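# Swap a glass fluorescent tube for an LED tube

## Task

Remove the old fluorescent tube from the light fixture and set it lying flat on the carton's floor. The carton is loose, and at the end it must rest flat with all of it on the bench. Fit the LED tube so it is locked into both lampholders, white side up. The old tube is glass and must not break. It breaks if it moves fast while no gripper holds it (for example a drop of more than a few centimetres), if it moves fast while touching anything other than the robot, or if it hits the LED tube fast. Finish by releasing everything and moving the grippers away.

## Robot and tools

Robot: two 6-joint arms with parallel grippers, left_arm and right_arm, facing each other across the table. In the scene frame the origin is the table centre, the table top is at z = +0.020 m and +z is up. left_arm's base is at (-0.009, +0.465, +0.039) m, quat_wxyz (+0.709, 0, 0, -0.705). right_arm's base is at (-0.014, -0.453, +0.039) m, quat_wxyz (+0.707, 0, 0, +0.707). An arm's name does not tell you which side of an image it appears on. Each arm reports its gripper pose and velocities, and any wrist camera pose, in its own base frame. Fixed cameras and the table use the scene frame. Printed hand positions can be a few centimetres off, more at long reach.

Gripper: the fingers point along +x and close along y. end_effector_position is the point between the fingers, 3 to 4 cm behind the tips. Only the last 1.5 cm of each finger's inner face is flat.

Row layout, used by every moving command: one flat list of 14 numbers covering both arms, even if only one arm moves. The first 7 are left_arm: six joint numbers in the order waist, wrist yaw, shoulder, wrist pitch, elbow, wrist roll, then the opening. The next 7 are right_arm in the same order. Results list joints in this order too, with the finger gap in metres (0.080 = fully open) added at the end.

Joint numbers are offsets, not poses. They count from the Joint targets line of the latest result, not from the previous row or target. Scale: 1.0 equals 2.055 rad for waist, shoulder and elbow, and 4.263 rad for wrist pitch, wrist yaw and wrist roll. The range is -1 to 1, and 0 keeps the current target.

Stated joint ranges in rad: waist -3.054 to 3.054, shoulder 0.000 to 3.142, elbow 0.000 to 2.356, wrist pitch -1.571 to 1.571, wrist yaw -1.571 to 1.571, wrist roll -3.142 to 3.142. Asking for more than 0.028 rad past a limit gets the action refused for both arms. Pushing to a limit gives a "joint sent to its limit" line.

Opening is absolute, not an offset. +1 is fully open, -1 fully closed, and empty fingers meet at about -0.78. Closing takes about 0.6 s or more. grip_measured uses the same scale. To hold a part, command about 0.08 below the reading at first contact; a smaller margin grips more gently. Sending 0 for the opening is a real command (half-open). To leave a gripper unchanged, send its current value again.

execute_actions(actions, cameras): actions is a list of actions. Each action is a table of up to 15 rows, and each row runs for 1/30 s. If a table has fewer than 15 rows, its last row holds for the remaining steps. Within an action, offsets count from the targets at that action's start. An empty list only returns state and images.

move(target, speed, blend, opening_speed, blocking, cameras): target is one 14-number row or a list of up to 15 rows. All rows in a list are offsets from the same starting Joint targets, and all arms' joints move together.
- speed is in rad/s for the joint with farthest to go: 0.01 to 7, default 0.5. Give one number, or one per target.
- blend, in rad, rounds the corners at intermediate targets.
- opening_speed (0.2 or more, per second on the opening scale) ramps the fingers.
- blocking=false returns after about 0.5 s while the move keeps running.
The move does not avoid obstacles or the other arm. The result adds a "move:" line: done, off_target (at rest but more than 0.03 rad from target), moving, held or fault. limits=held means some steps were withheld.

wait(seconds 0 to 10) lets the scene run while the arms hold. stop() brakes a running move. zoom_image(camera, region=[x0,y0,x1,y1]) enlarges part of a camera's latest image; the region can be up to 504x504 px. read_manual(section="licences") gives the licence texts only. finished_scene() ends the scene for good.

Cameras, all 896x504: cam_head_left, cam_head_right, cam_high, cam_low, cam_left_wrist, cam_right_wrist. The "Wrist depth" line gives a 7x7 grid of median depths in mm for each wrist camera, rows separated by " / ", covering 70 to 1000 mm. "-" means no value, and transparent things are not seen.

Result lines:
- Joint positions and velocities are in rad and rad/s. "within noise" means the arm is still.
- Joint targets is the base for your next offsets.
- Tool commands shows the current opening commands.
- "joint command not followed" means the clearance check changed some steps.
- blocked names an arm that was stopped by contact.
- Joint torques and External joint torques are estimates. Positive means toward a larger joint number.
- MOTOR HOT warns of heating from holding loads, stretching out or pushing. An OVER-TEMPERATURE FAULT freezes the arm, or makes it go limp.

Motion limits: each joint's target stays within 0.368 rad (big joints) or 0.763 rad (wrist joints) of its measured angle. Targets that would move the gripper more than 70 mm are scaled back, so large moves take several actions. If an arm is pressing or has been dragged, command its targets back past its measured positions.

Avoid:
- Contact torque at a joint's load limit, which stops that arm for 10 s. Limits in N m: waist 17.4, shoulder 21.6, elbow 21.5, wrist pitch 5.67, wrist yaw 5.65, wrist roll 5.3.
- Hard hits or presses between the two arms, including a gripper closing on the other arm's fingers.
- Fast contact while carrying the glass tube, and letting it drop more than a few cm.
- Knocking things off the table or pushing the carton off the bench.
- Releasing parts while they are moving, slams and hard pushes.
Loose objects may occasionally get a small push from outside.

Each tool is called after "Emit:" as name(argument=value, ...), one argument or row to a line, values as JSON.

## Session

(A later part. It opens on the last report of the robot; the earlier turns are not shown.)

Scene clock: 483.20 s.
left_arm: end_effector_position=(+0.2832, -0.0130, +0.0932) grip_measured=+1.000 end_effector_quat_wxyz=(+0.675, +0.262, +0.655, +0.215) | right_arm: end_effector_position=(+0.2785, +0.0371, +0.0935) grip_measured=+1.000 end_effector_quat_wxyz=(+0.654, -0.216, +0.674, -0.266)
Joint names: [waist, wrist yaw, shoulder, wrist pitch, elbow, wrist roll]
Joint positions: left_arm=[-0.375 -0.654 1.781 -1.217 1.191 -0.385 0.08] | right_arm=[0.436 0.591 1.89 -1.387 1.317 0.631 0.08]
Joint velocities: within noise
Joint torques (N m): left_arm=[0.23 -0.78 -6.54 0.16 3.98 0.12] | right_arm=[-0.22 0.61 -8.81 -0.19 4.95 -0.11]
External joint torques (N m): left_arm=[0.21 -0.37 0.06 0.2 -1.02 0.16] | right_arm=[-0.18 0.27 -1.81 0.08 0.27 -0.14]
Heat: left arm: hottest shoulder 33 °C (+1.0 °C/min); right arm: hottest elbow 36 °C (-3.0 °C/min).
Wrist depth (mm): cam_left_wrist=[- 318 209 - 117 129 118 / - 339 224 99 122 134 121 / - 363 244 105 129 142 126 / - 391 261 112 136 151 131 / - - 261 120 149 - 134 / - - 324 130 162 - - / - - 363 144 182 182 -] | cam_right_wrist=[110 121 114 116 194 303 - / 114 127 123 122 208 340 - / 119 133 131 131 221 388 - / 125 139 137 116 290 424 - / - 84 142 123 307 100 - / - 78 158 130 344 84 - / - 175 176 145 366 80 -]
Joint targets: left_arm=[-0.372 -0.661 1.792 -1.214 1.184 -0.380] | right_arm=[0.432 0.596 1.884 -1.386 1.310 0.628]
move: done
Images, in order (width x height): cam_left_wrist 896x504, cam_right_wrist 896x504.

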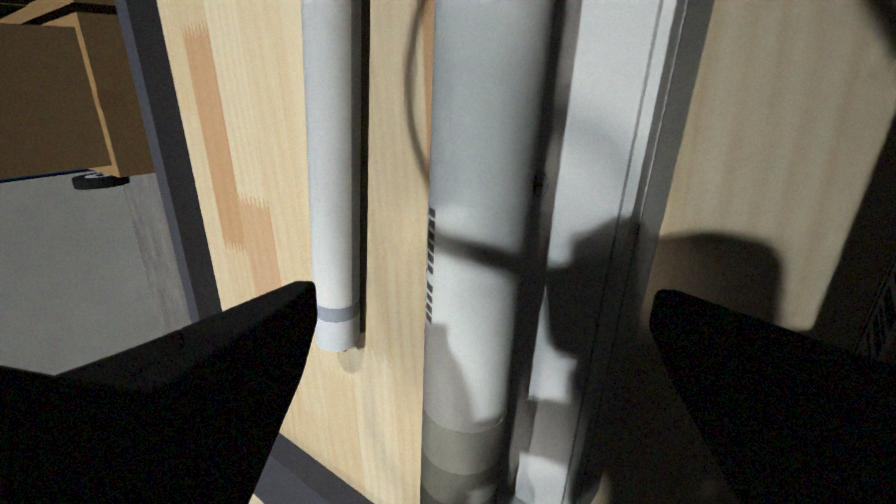

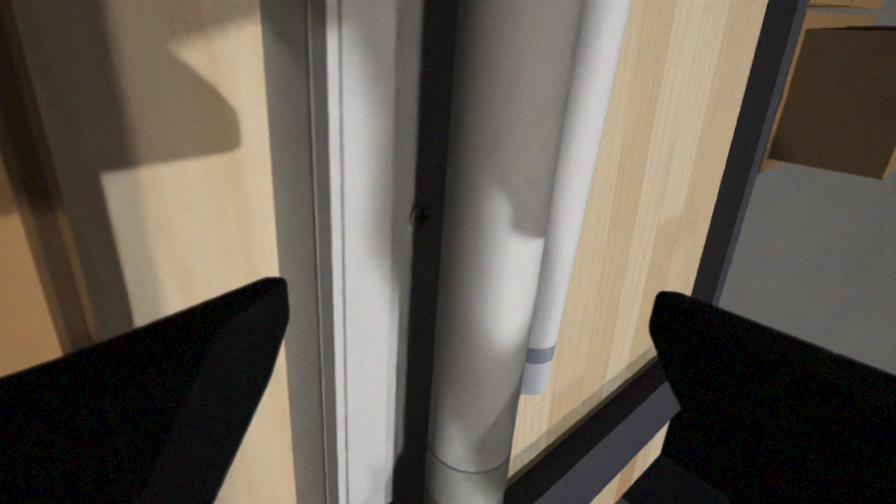

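Emit:
move(
  target=[0.0256,-0.0045,0.0034,0.0279,-0.0404,0.0138,1,-0.0302,0.0062,-0.0141,0.0303,-0.0584,-0.0155,1],
  speed=0.3,
)

Scene clock: 530.40 s.
left_arm: end_effector_position=(+0.2837, +0.0020, +0.0729) grip_measured=+1.000 end_effector_quat_wxyz=(+0.675, +0.266, +0.654, +0.216) | right_arm: end_effector_position=(+0.2746, +0.0174, +0.0727) grip_measured=+1.000 end_effector_quat_wxyz=(+0.656, -0.215, +0.674, -0.263)
Joint names: [waist, wrist yaw, shoulder, wrist pitch, elbow, wrist roll]
Joint positions: left_arm=[-0.329 -0.671 1.787 -1.097 1.11 -0.326 0.08] | right_arm=[0.382 0.61 1.866 -1.255 1.201 0.565 0.08]
Joint velocities: within noise
Joint torques (N m): left_arm=[0.86 -0.85 -6.24 0.11 3.74 0.12] | right_arm=[-0.95 0.92 -9.02 -0.34 4.15 -0.09]
External joint torques (N m): left_arm=[0.84 -0.44 0.29 0.1 -1.11 0.15] | right_arm=[-0.94 0.57 -2.34 -0.13 -0.4 -0.12]
Heat: left arm: hottest shoulder 33 °C (+0.0 °C/min); right arm: hottest shoulder 34 °C (+3.0 °C/min).
Wrist depth (mm): cam_left_wrist=[- 284 185 - 98 92 103 / - 305 199 - 103 113 107 / - 332 212 - 112 115 112 / - 359 230 87 115 127 115 / - - 228 92 120 128 116 / - - 295 99 129 - - / - - 343 107 142 158 -] | cam_right_wrist=[- 101 87 - - 258 - / - 106 93 99 181 291 - / 104 112 97 83 186 328 - / 108 120 104 84 199 376 - / - 84 109 87 206 100 - / - 78 119 95 233 84 - / - 151 132 102 335 80 -]
Joint targets: left_arm=[-0.319 -0.681 1.800 -1.096 1.101 -0.321] | right_arm=[0.370 0.622 1.855 -1.257 1.190 0.562]
move: done

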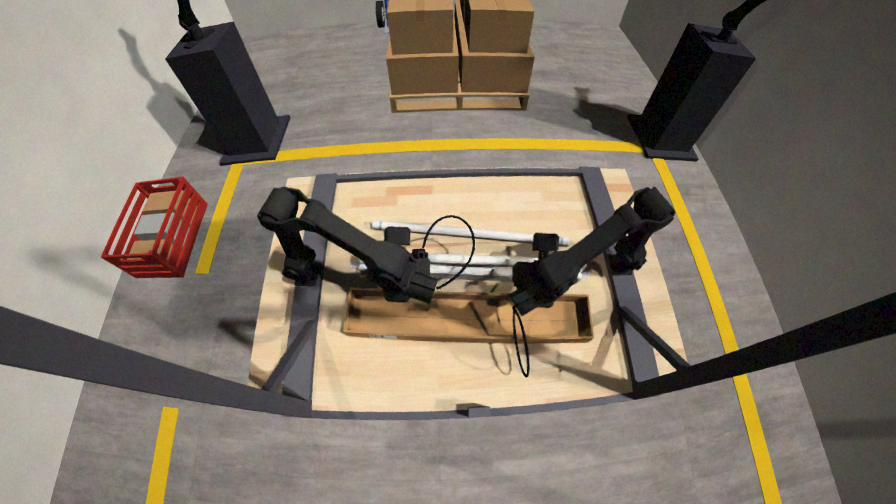

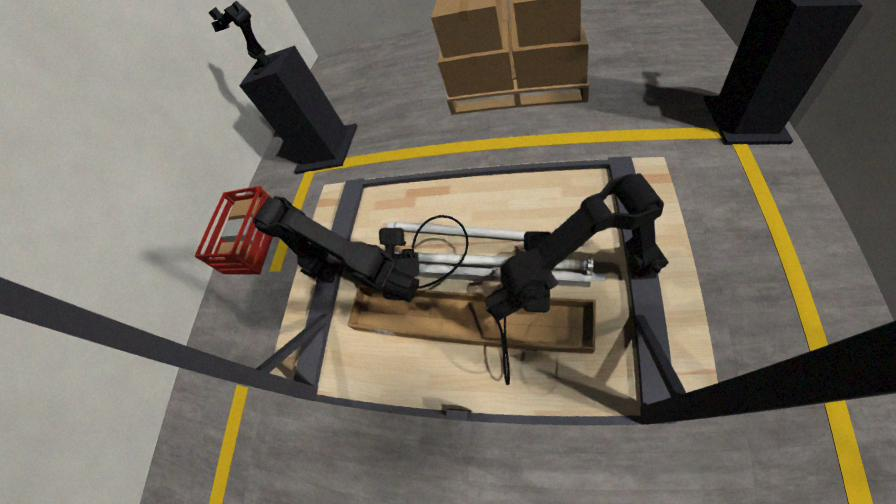

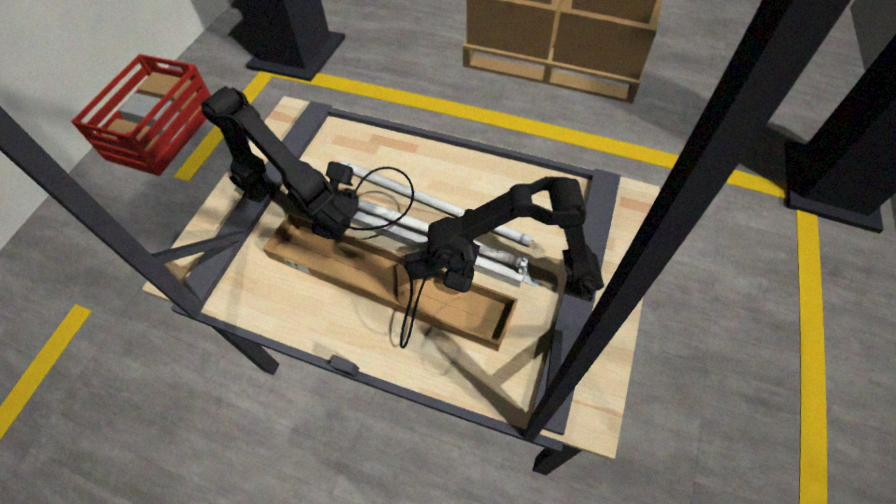

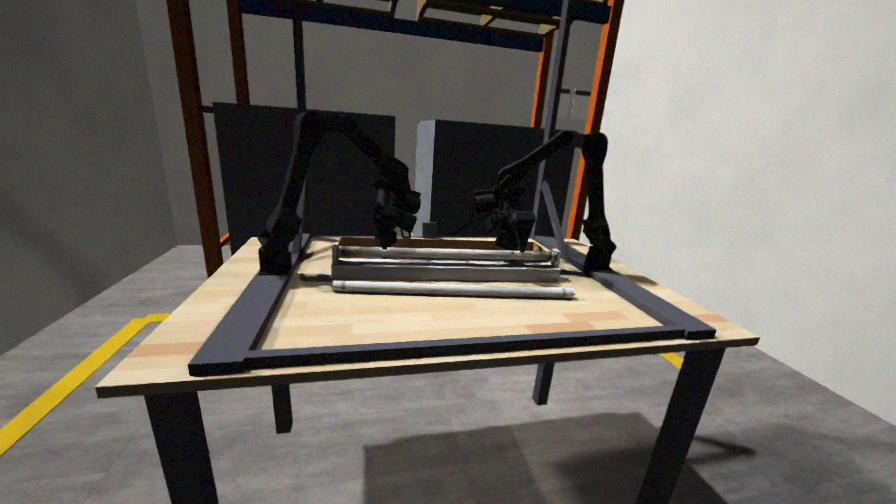

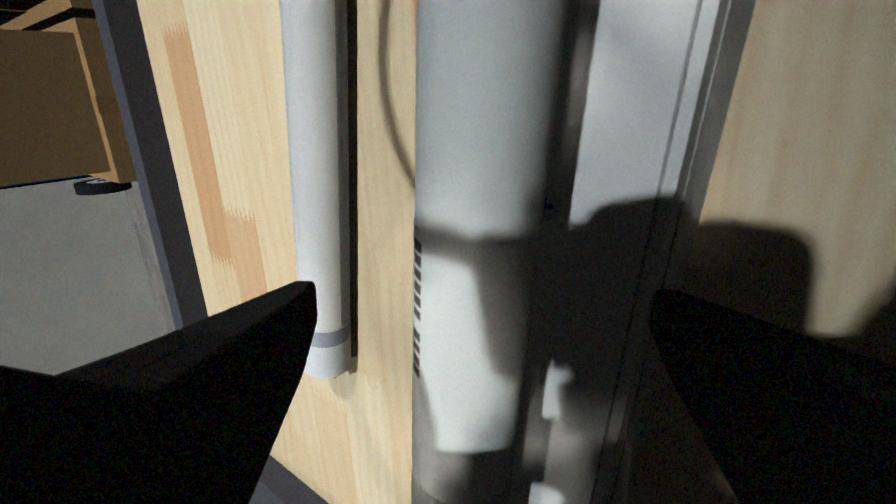

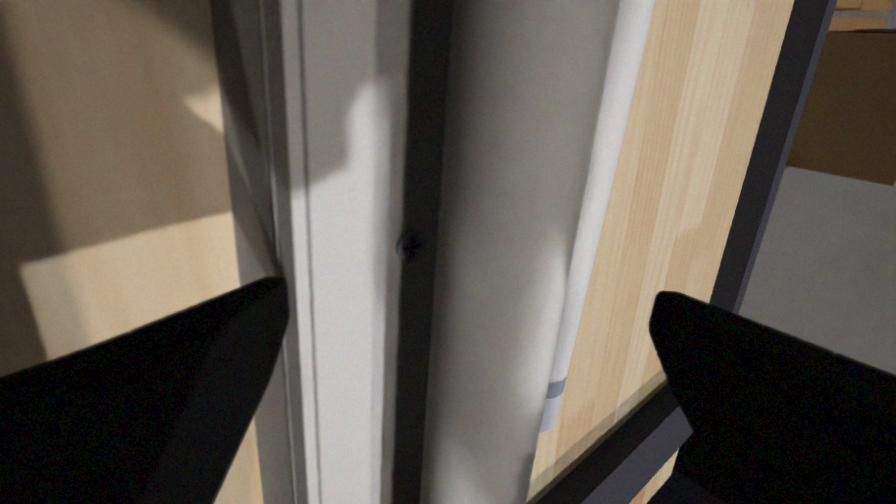

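Emit:
move(
  target=[
    [0.004,0,-0.0017,0,0,0,1,-0.0056,0,-0.0049,0,0,0,1],
    [0.004,0,-0.0017,0,0,0,-0.1,-0.0056,0,-0.0049,0,0,0,-0.1],
  ],
  speed=0.2,
  opening_speed=1.0,
  cameras=["cam_head_left","cam_left_wrist","cam_right_wrist"],
)

Scene clock: 589.90 s.
left_arm: end_effector_position=(+0.2834, +0.0078, +0.0725) grip_measured=-0.095 end_effector_quat_wxyz=(+0.672, +0.261, +0.656, +0.224) | right_arm: end_effector_position=(+0.2747, +0.0103, +0.0754) grip_measured=-0.096 end_effector_quat_wxyz=(+0.656, -0.210, +0.672, -0.272)
Joint names: [waist, wrist yaw, shoulder, wrist pitch, elbow, wrist roll]
Joint positions: left_arm=[-0.31 -0.675 1.788 -1.095 1.107 -0.325 0.031] | right_arm=[0.36 0.618 1.854 -1.255 1.197 0.563 0.031]
Joint velocities: within noise
Joint torques (N m): left_arm=[-0.01 -0.7 -6.75 -0.01 4.06 0.09] | right_arm=[-0.08 0.61 -8.6 -0.32 4.89 -0.03]
External joint torques (N m): left_arm=[-0.02 -0.28 -0.15 -0.04 -0.89 0.13] | right_arm=[-0.07 0.25 -1.94 -0.12 0.29 -0.06]
Heat: left arm: hottest shoulder 33 °C (+0.0 °C/min); right arm: hottest shoulder 41 °C (+7.0 °C/min).
Wrist depth (mm): cam_left_wrist=[- 284 183 - - 89 102 / - 307 195 - 74 96 106 / - 331 210 - 75 99 112 / - 355 224 82 83 123 114 / - 382 225 87 88 131 118 / - - - 93 92 - - / - - - 101 85 - -] | cam_right_wrist=[98 99 88 - 169 264 - / - 105 95 - 181 296 - / 105 109 97 - 187 334 - / 110 117 108 79 202 386 - / 113 123 100 83 85 420 - / - - - 89 79 - - / - - - 96 - - -]
Joint targets: left_arm=[-0.311 -0.681 1.796 -1.096 1.101 -0.322] | right_arm=[0.359 0.623 1.845 -1.257 1.190 0.562]
move: done
Images, in order (width x height): cam_head_left 896x504, cam_left_wrist 896x504, cam_right_wrist 896x504.

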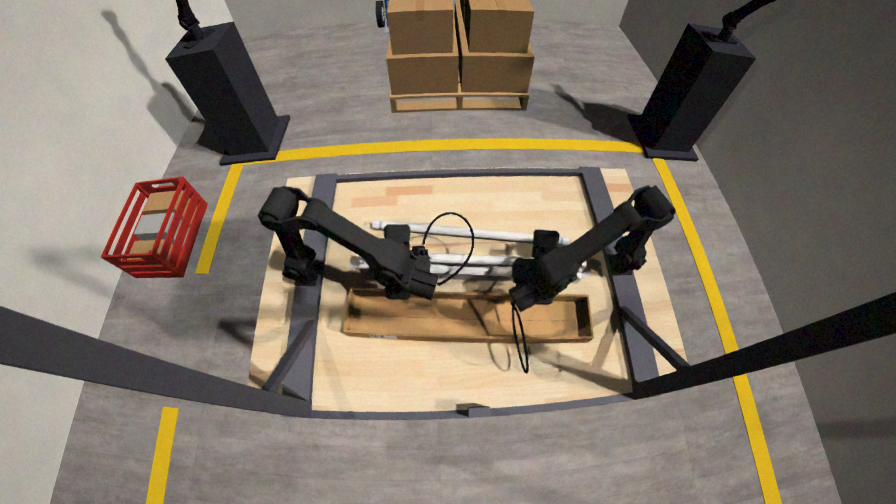

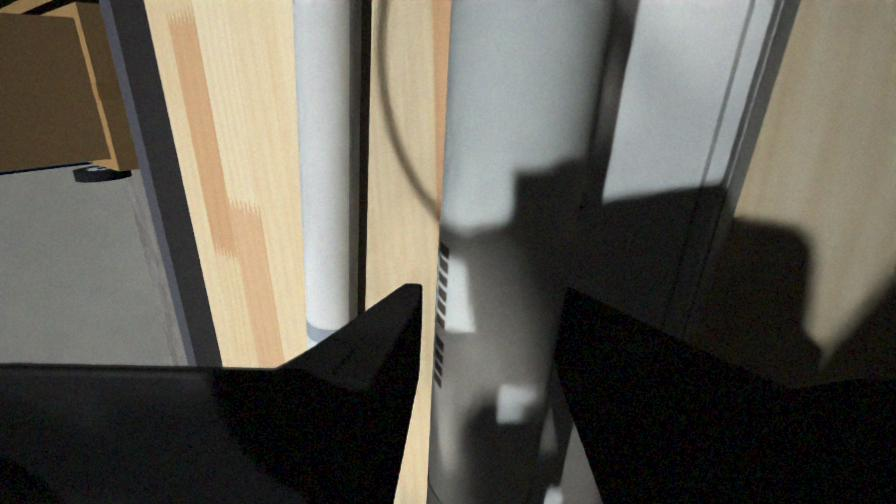

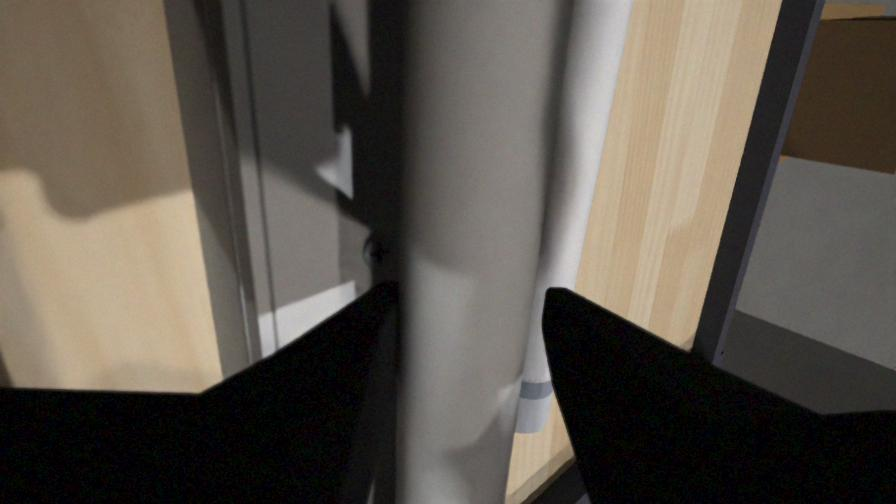

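Emit:
move(
  target=[
    [-0.0034,0,0,0,0,0,-0.1,0,0,0,0,0,0,-0.1],
    [-0.0034,0,0,0,0,0,-0.28,0,0,0,0,0,0,-0.28],
  ],
  speed=0.2,
  opening_speed=0.3,
  cameras=["cam_left_wrist","cam_right_wrist"],
)

Scene clock: 619.43 s.
left_arm: end_effector_position=(+0.2835, +0.0066, +0.0726) grip_measured=-0.227 end_effector_quat_wxyz=(+0.673, +0.263, +0.655, +0.222) | right_arm: end_effector_position=(+0.2748, +0.0123, +0.0743) grip_measured=-0.263 end_effector_quat_wxyz=(+0.657, -0.207, +0.673, -0.269)
Joint names: [waist, wrist yaw, shoulder, wrist pitch, elbow, wrist roll]
Joint positions: left_arm=[-0.315 -0.675 1.788 -1.095 1.107 -0.324 0.025] | right_arm=[0.363 0.61 1.854 -1.25 1.197 0.563 0.023]
Joint velocities: within noise
Joint torques (N m): left_arm=[-0.34 -0.68 -6.75 -0.01 4.06 0.05] | right_arm=[-0.38 0.93 -8.78 -0.64 4.79 -0.01]
External joint torques (N m): left_arm=[-0.33 -0.26 -0.2 -0.02 -0.8 0.08] | right_arm=[-0.38 0.58 -2.13 -0.46 0.19 -0.04]
Heat: left arm: hottest shoulder 33 °C (+0.0 °C/min); right arm: hottest shoulder 42 °C (+3.0 °C/min).
Wrist depth (mm): cam_left_wrist=[- 285 182 - - 89 103 / - 307 197 - 77 98 106 / - 331 212 - 77 100 112 / - 357 227 82 86 124 114 / - 389 300 87 90 133 118 / - - - 94 91 - - / - - - 100 79 - -] | cam_right_wrist=[- 100 88 - 168 258 - / - 106 93 - 178 293 - / 105 110 96 - 186 327 - / 110 118 104 80 200 377 - / 112 125 103 83 86 420 - / - - - 90 86 - - / - - - 97 - - -]
Joint targets: left_arm=[-0.318 -0.681 1.796 -1.096 1.101 -0.322] | right_arm=[0.359 0.623 1.845 -1.257 1.190 0.562]
move: done
Images, in order (width x height): cam_left_wrist 896x504, cam_right_wrist 896x504.

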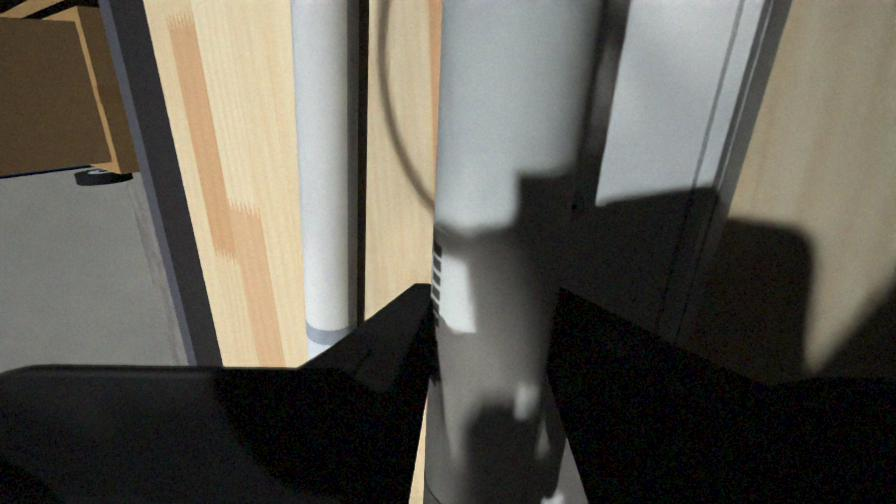

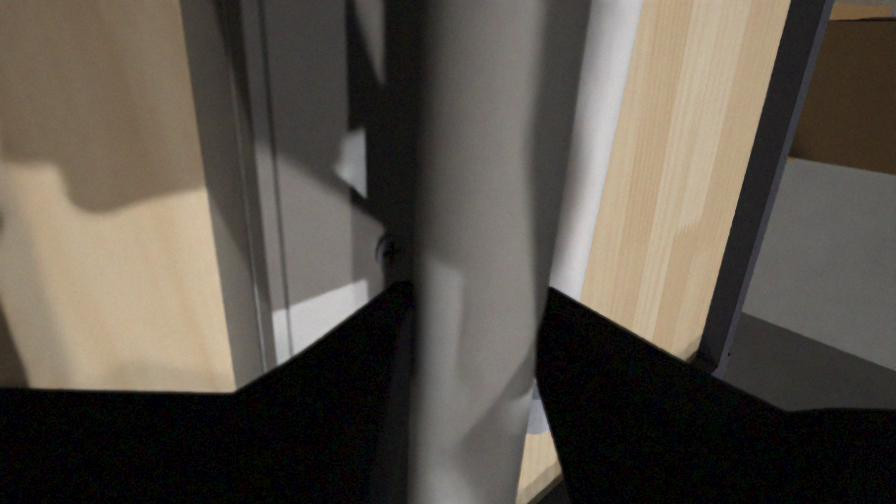

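Emit:
move(
  target=[
    [0,0,0,0,0,0,-0.36,0,0,0,0,0,0,-0.36],
    [0.0671,0.0580,-0.0543,0.0145,-0.0010,0.0483,-0.36,-0.0545,-0.0494,-0.0618,0.0274,-0.0239,-0.0491,-0.36],
  ],
  speed=0.2,
)

Scene clock: 722.27 s.
left_arm: end_effector_position=(+0.2845, +0.0123, +0.0759) grip_measured=-0.227 end_effector_quat_wxyz=(+0.692, +0.184, +0.686, +0.130) | right_arm: end_effector_position=(+0.2747, +0.0074, +0.0766) grip_measured=-0.264 end_effector_quat_wxyz=(+0.682, -0.127, +0.696, -0.183)
Joint names: [waist, wrist yaw, shoulder, wrist pitch, elbow, wrist roll]
Joint positions: left_arm=[-0.186 -0.443 1.695 -1.042 1.106 -0.121 0.025] | right_arm=[0.25 0.416 1.73 -1.143 1.148 0.363 0.023]
Joint velocities: within noise
Joint torques (N m): left_arm=[0.44 0.09 -8.98 0.76 4.46 0.16] | right_arm=[-0.23 0.17 -8.43 0.23 5.3 -0.37]
External joint torques (N m): left_arm=[0.44 0.38 -2.71 0.53 -0.82 0.19] | right_arm=[-0.23 -0.09 -2.31 0.14 0.3 -0.39]
Heat: left arm: hottest shoulder 34 °C (+1.0 °C/min); right arm: hottest shoulder 43 °C (+0.0 °C/min).
Wrist depth (mm): cam_left_wrist=[223 164 169 - - 117 113 / 243 213 179 - 75 124 117 / 268 229 189 - 76 130 121 / 292 247 202 82 88 138 127 / 316 272 212 87 91 147 134 / - - - 94 91 - - / - - - 101 87 - -] | cam_right_wrist=[- 112 92 - 167 159 222 / - 119 99 - 176 167 242 / 116 125 104 - 178 219 270 / 121 130 113 79 185 240 305 / 129 138 113 83 86 268 338 / - - - 90 86 - 375 / - - - 97 - - -]
Joint targets: left_arm=[-0.180 -0.433 1.684 -1.034 1.099 -0.116] | right_arm=[0.247 0.412 1.718 -1.140 1.141 0.352]
move: done

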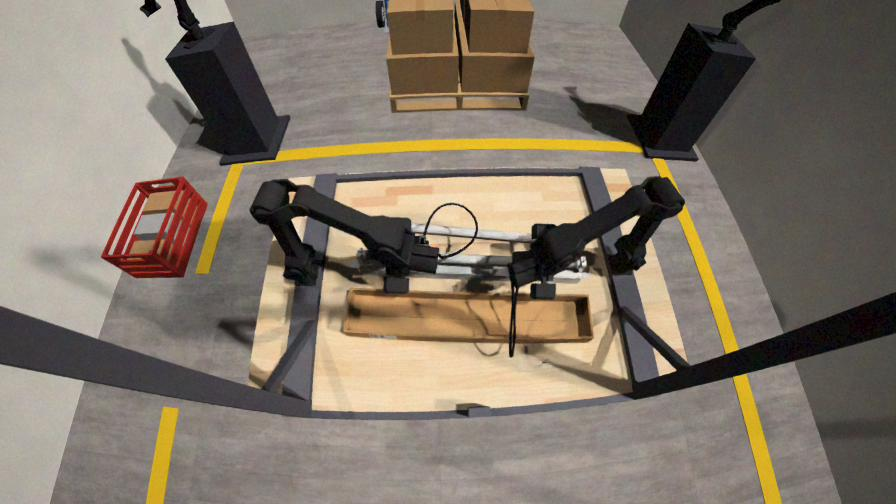

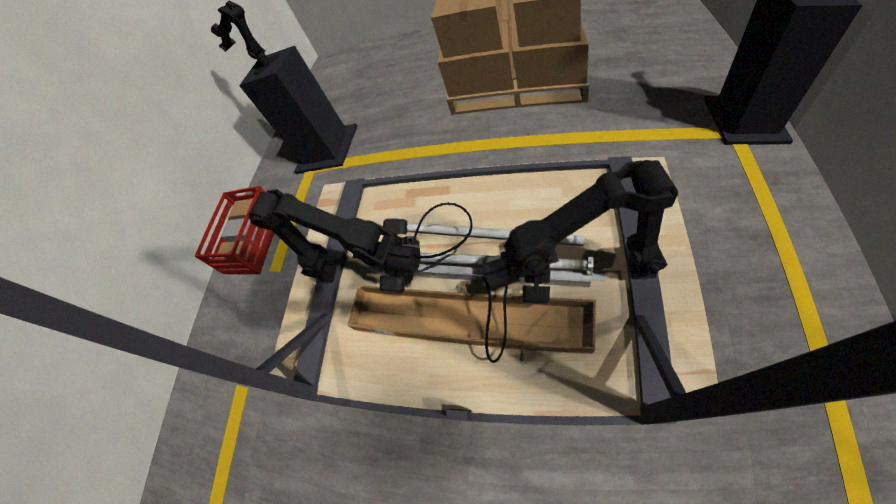

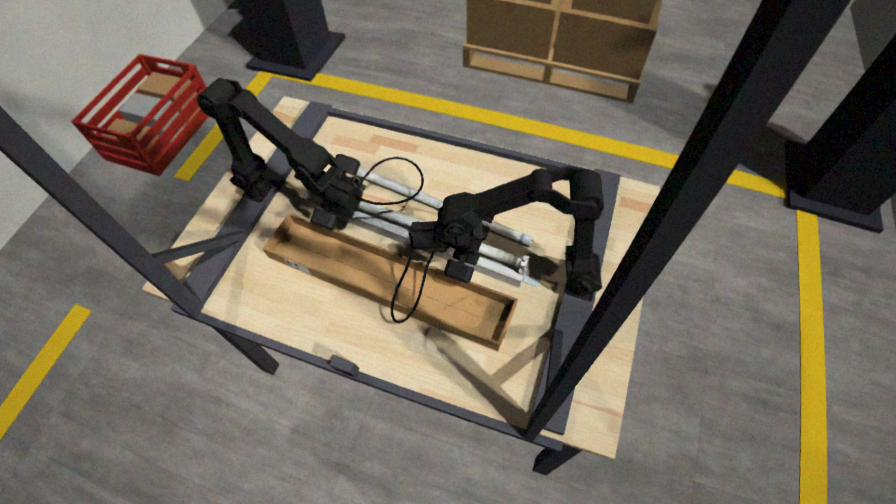

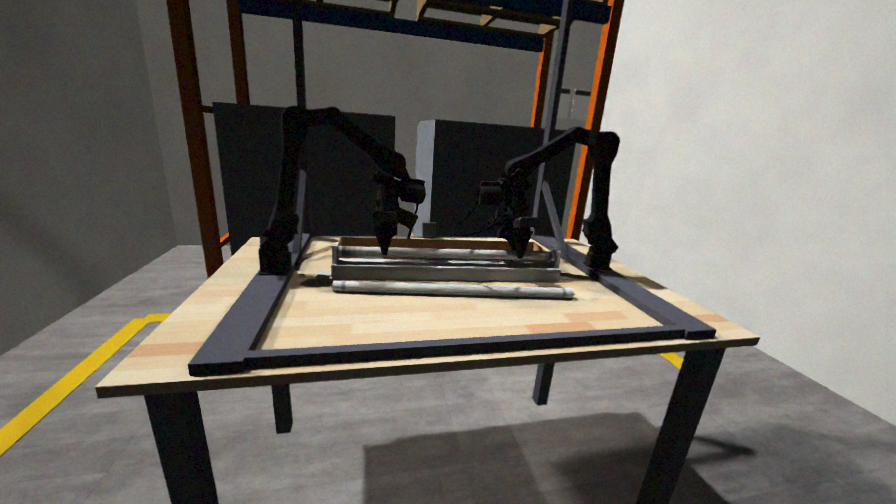

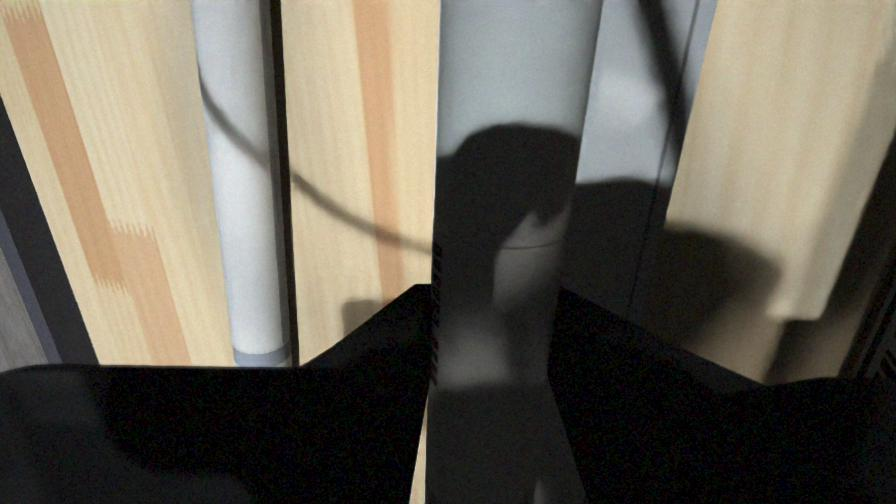

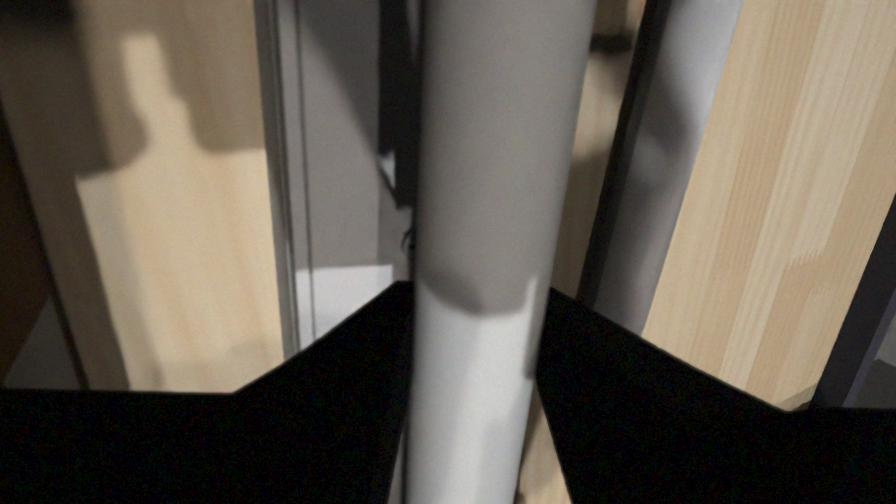

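Emit:
move(
  target=[
    [0.0760,0.0609,-0.0175,0.0007,0.0093,0.0394,-0.36,-0.0742,-0.0564,-0.0418,0.0154,-0.0169,-0.0423,-0.36],
    [0.1542,0.1218,-0.0042,-0.0082,0.0277,0.0771,-0.36,-0.1562,-0.1172,-0.0538,0.0207,-0.0253,-0.0825,-0.36],
  ],
  speed=0.25,
)

Scene clock: 737.23 s.
left_arm: end_effector_position=(+0.2835, +0.0255, +0.0788) grip_measured=-0.227 end_effector_quat_wxyz=(+0.706, -0.001, +0.706, -0.056) | right_arm: end_effector_position=(+0.2746, -0.0059, +0.0785) grip_measured=-0.264 end_effector_quat_wxyz=(+0.705, +0.059, +0.707, +0.004)
Joint names: [waist, wrist yaw, shoulder, wrist pitch, elbow, wrist roll]
Joint positions: left_arm=[0.131 0.079 1.666 -1.064 1.146 0.211 0.025] | right_arm=[-0.07 -0.088 1.622 -1.051 1.096 0.008 0.023]
Joint velocities: within noise
Joint torques (N m): left_arm=[0.49 0.35 -6.3 0.03 6.52 0.09] | right_arm=[-0.3 -0.01 -8.22 0.22 5.72 -0.27]
External joint torques (N m): left_arm=[0.45 0.3 -0.14 -0.26 1.1 0.09] | right_arm=[-0.3 0.05 -2.56 -0.09 0.41 -0.27]
Heat: left arm: hottest shoulder 35 °C (+1.0 °C/min); right arm: hottest shoulder 43 °C (+0.0 °C/min).
Wrist depth (mm): cam_left_wrist=[131 134 135 - 145 146 115 / 138 140 143 - 116 154 126 / 145 149 152 - 162 162 162 / 151 157 161 84 171 163 177 / 152 168 169 87 92 162 189 / - - - 94 91 - - / - - - 100 79 - -] | cam_right_wrist=[- 130 140 - 101 132 129 / 108 134 148 - 108 141 136 / 155 145 158 - 112 149 131 / 169 148 169 79 121 158 135 / 182 149 176 83 86 167 141 / - - - 91 86 - 150 / - - - 98 - - -]
Joint targets: left_arm=[0.137 0.086 1.675 -1.069 1.156 0.213] | right_arm=[-0.074 -0.088 1.607 -1.052 1.089 0.001]
move: done

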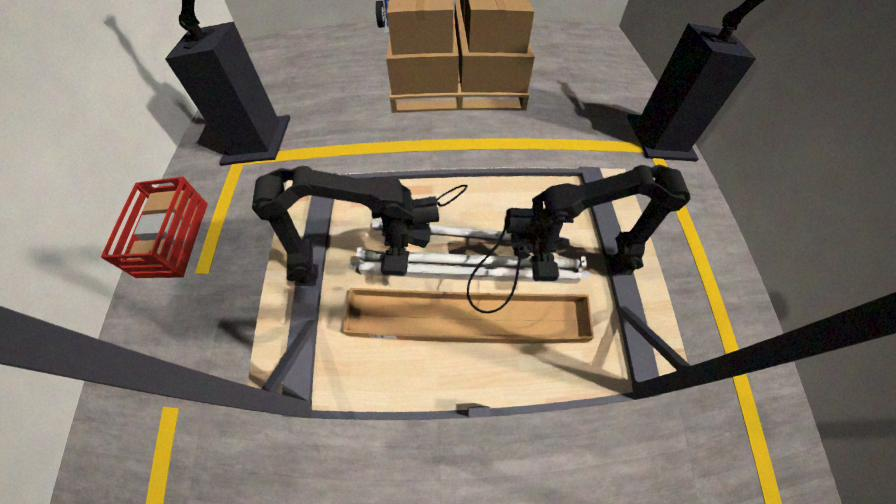

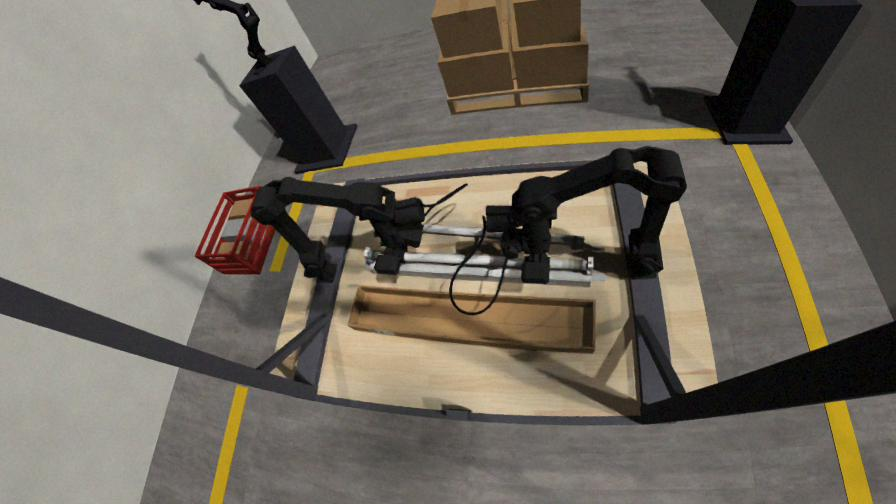

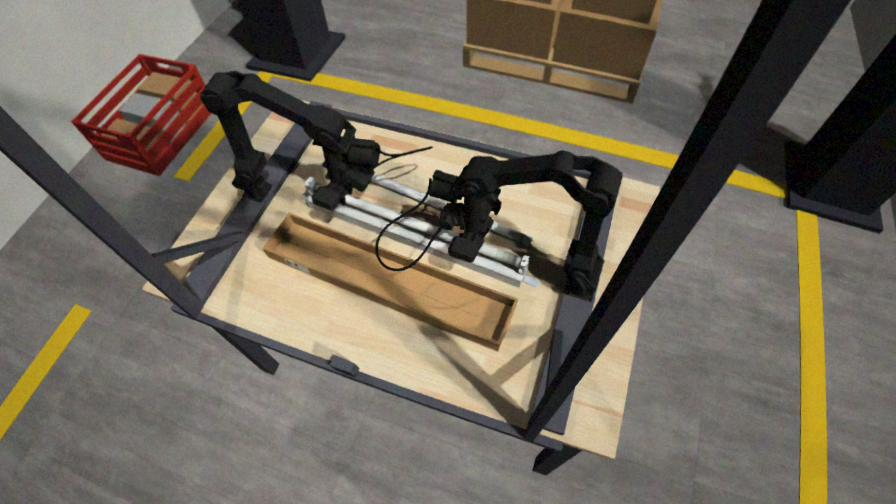

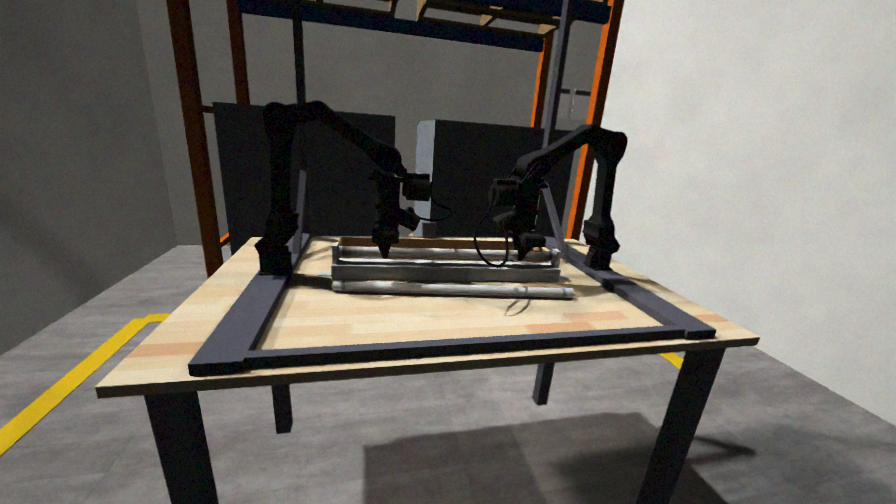

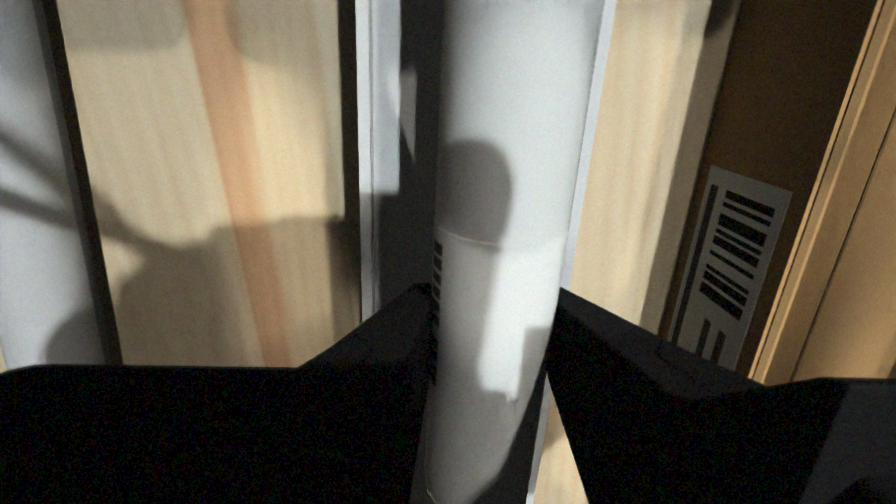

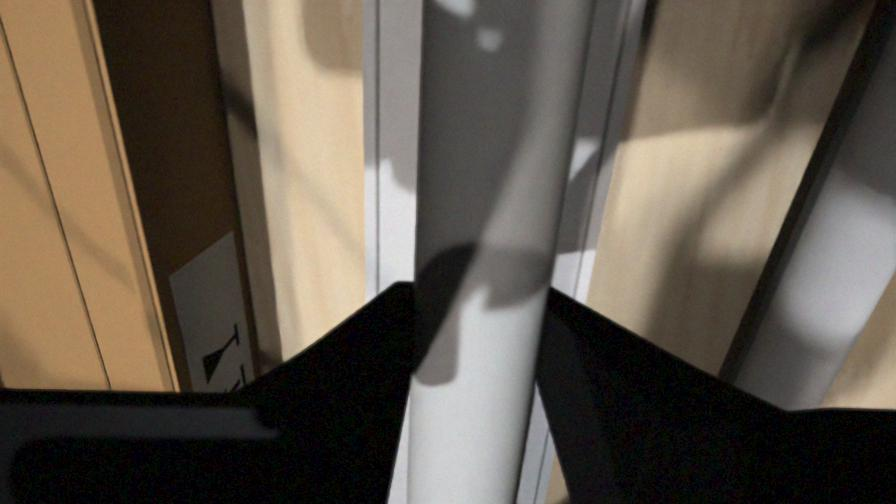

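Emit:
move(
  target=[
    [0.0715,0.0564,0.0416,-0.0185,0.0269,0.0392,-0.36,-0.0801,-0.0603,0.0198,-0.0045,0.0002,-0.0410,-0.36],
    [0.1305,0.1052,0.1071,-0.0472,0.0618,0.0829,-0.36,-0.1494,-0.1153,0.0695,-0.0204,0.0105,-0.0866,-0.36],
    [0.1744,0.1443,0.1916,-0.0872,0.1032,0.1341,-0.36,-0.2027,-0.1617,0.1463,-0.0498,0.0313,-0.1413,-0.36],
  ],
  speed=0.3,
)

Scene clock: 750.57 s.
left_arm: end_effector_position=(+0.2856, +0.0429, +0.0713) grip_measured=-0.227 end_effector_quat_wxyz=(+0.632, -0.266, +0.653, -0.322) | right_arm: end_effector_position=(+0.2701, -0.0218, +0.0720) grip_measured=-0.265 end_effector_quat_wxyz=(+0.652, +0.321, +0.629, +0.277)
Joint names: [waist, wrist yaw, shoulder, wrist pitch, elbow, wrist roll]
Joint positions: left_arm=[0.488 0.692 2.054 -1.436 1.362 0.782 0.025] | right_arm=[-0.481 -0.779 1.897 -1.261 1.145 -0.597 0.023]
Joint velocities: within noise
Joint torques (N m): left_arm=[0.68 0.78 -7.47 -0.71 4.93 0.19] | right_arm=[-0.68 -0.32 -6.44 -0.49 6.38 -0.19]
External joint torques (N m): left_arm=[0.76 0.4 0.39 -0.2 0.6 0.15] | right_arm=[-0.73 0.1 0.16 -0.19 2.09 -0.15]
Heat: left arm: hottest shoulder 34 °C (+0.0 °C/min); right arm: hottest shoulder 41 °C (-2.0 °C/min).
Wrist depth (mm): cam_left_wrist=[- 95 90 - 254 - - / - 101 94 - 264 - - / 99 105 97 - 279 - - / 103 111 107 84 288 - - / 106 116 108 87 92 - - / - - - 93 91 - - / - - - 99 79 - -] | cam_right_wrist=[- - 240 - 95 84 93 / - - 254 - 97 89 95 / - - 270 - 100 90 102 / - - 287 79 105 98 107 / - - 286 83 87 101 109 / - - - 91 86 - 113 / - - - 98 - - -]
Joint targets: left_arm=[0.495 0.701 2.069 -1.440 1.368 0.785] | right_arm=[-0.491 -0.777 1.908 -1.264 1.153 -0.601]
move: done

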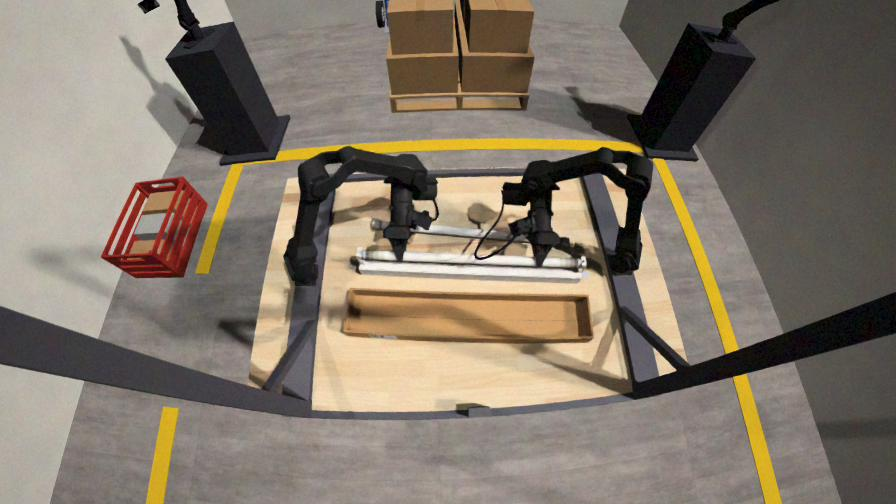

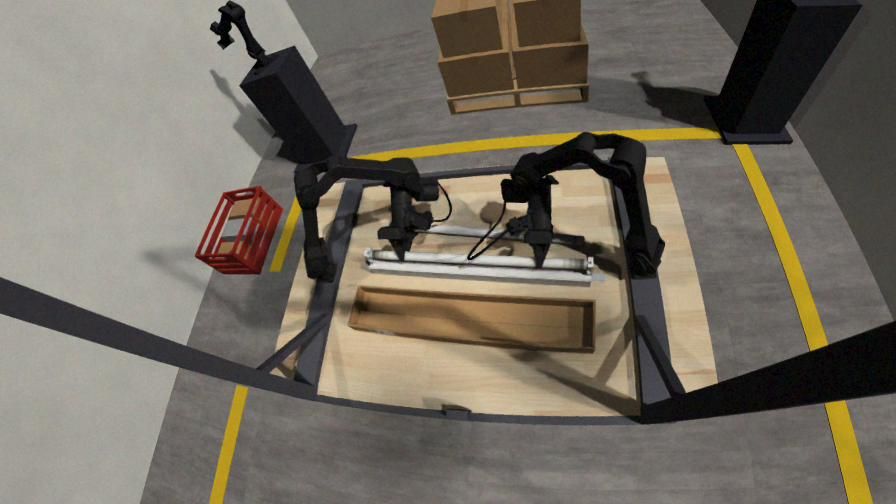

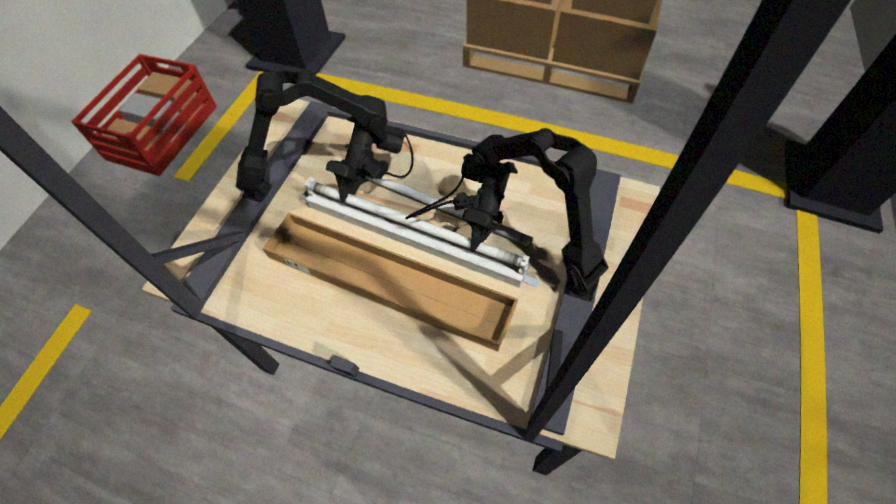

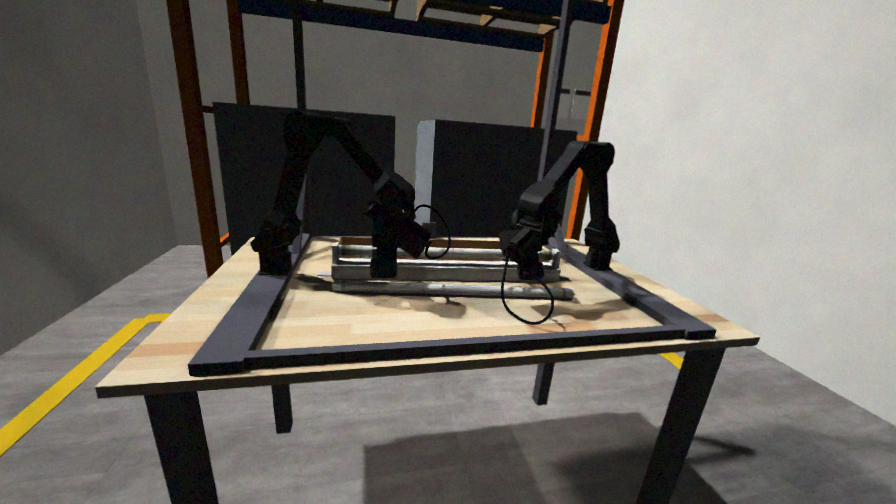

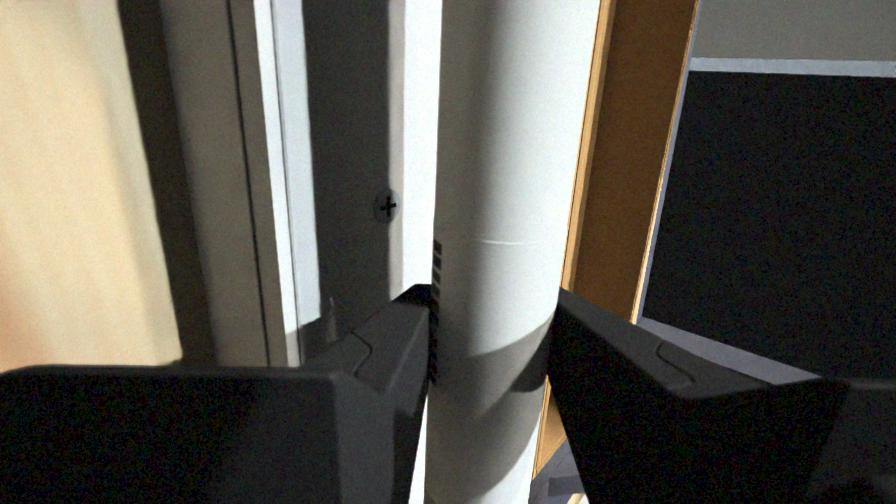

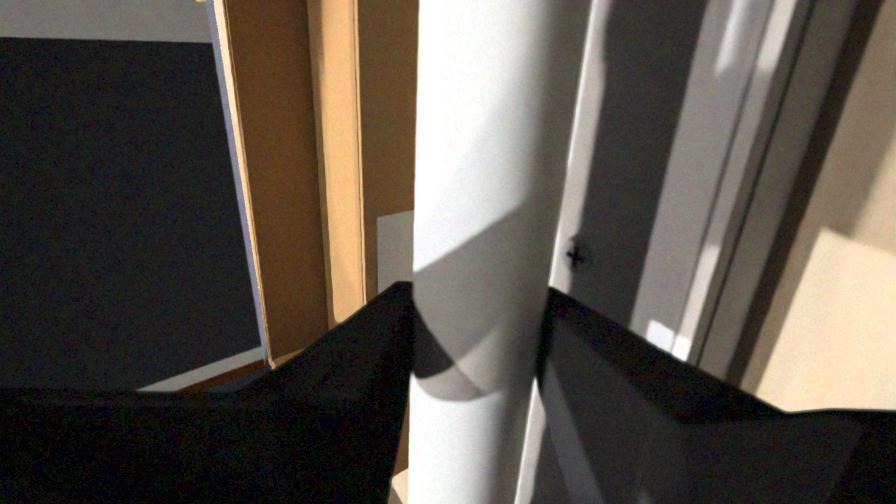

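Emit:
zoom_image(
  camera="cam_head_left",
  region=[340, 230, 410, 290],
)

Emit:
zoom_image(
  camera="cam_head_right",
  region=[550, 230, 620, 290],
)

Scaled by 7.200 from the camera's 896x504 image, which has a finer 1280x720 frame.

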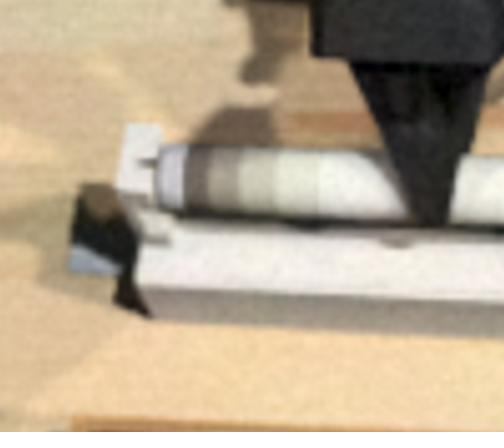

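Scaled by 7.200 from the camera's 896x504 image, which has a finer 1280x720 frame.

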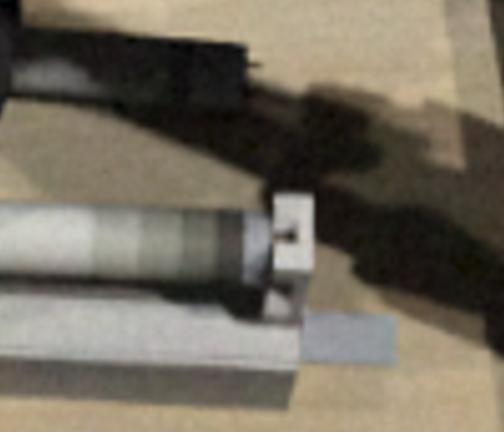

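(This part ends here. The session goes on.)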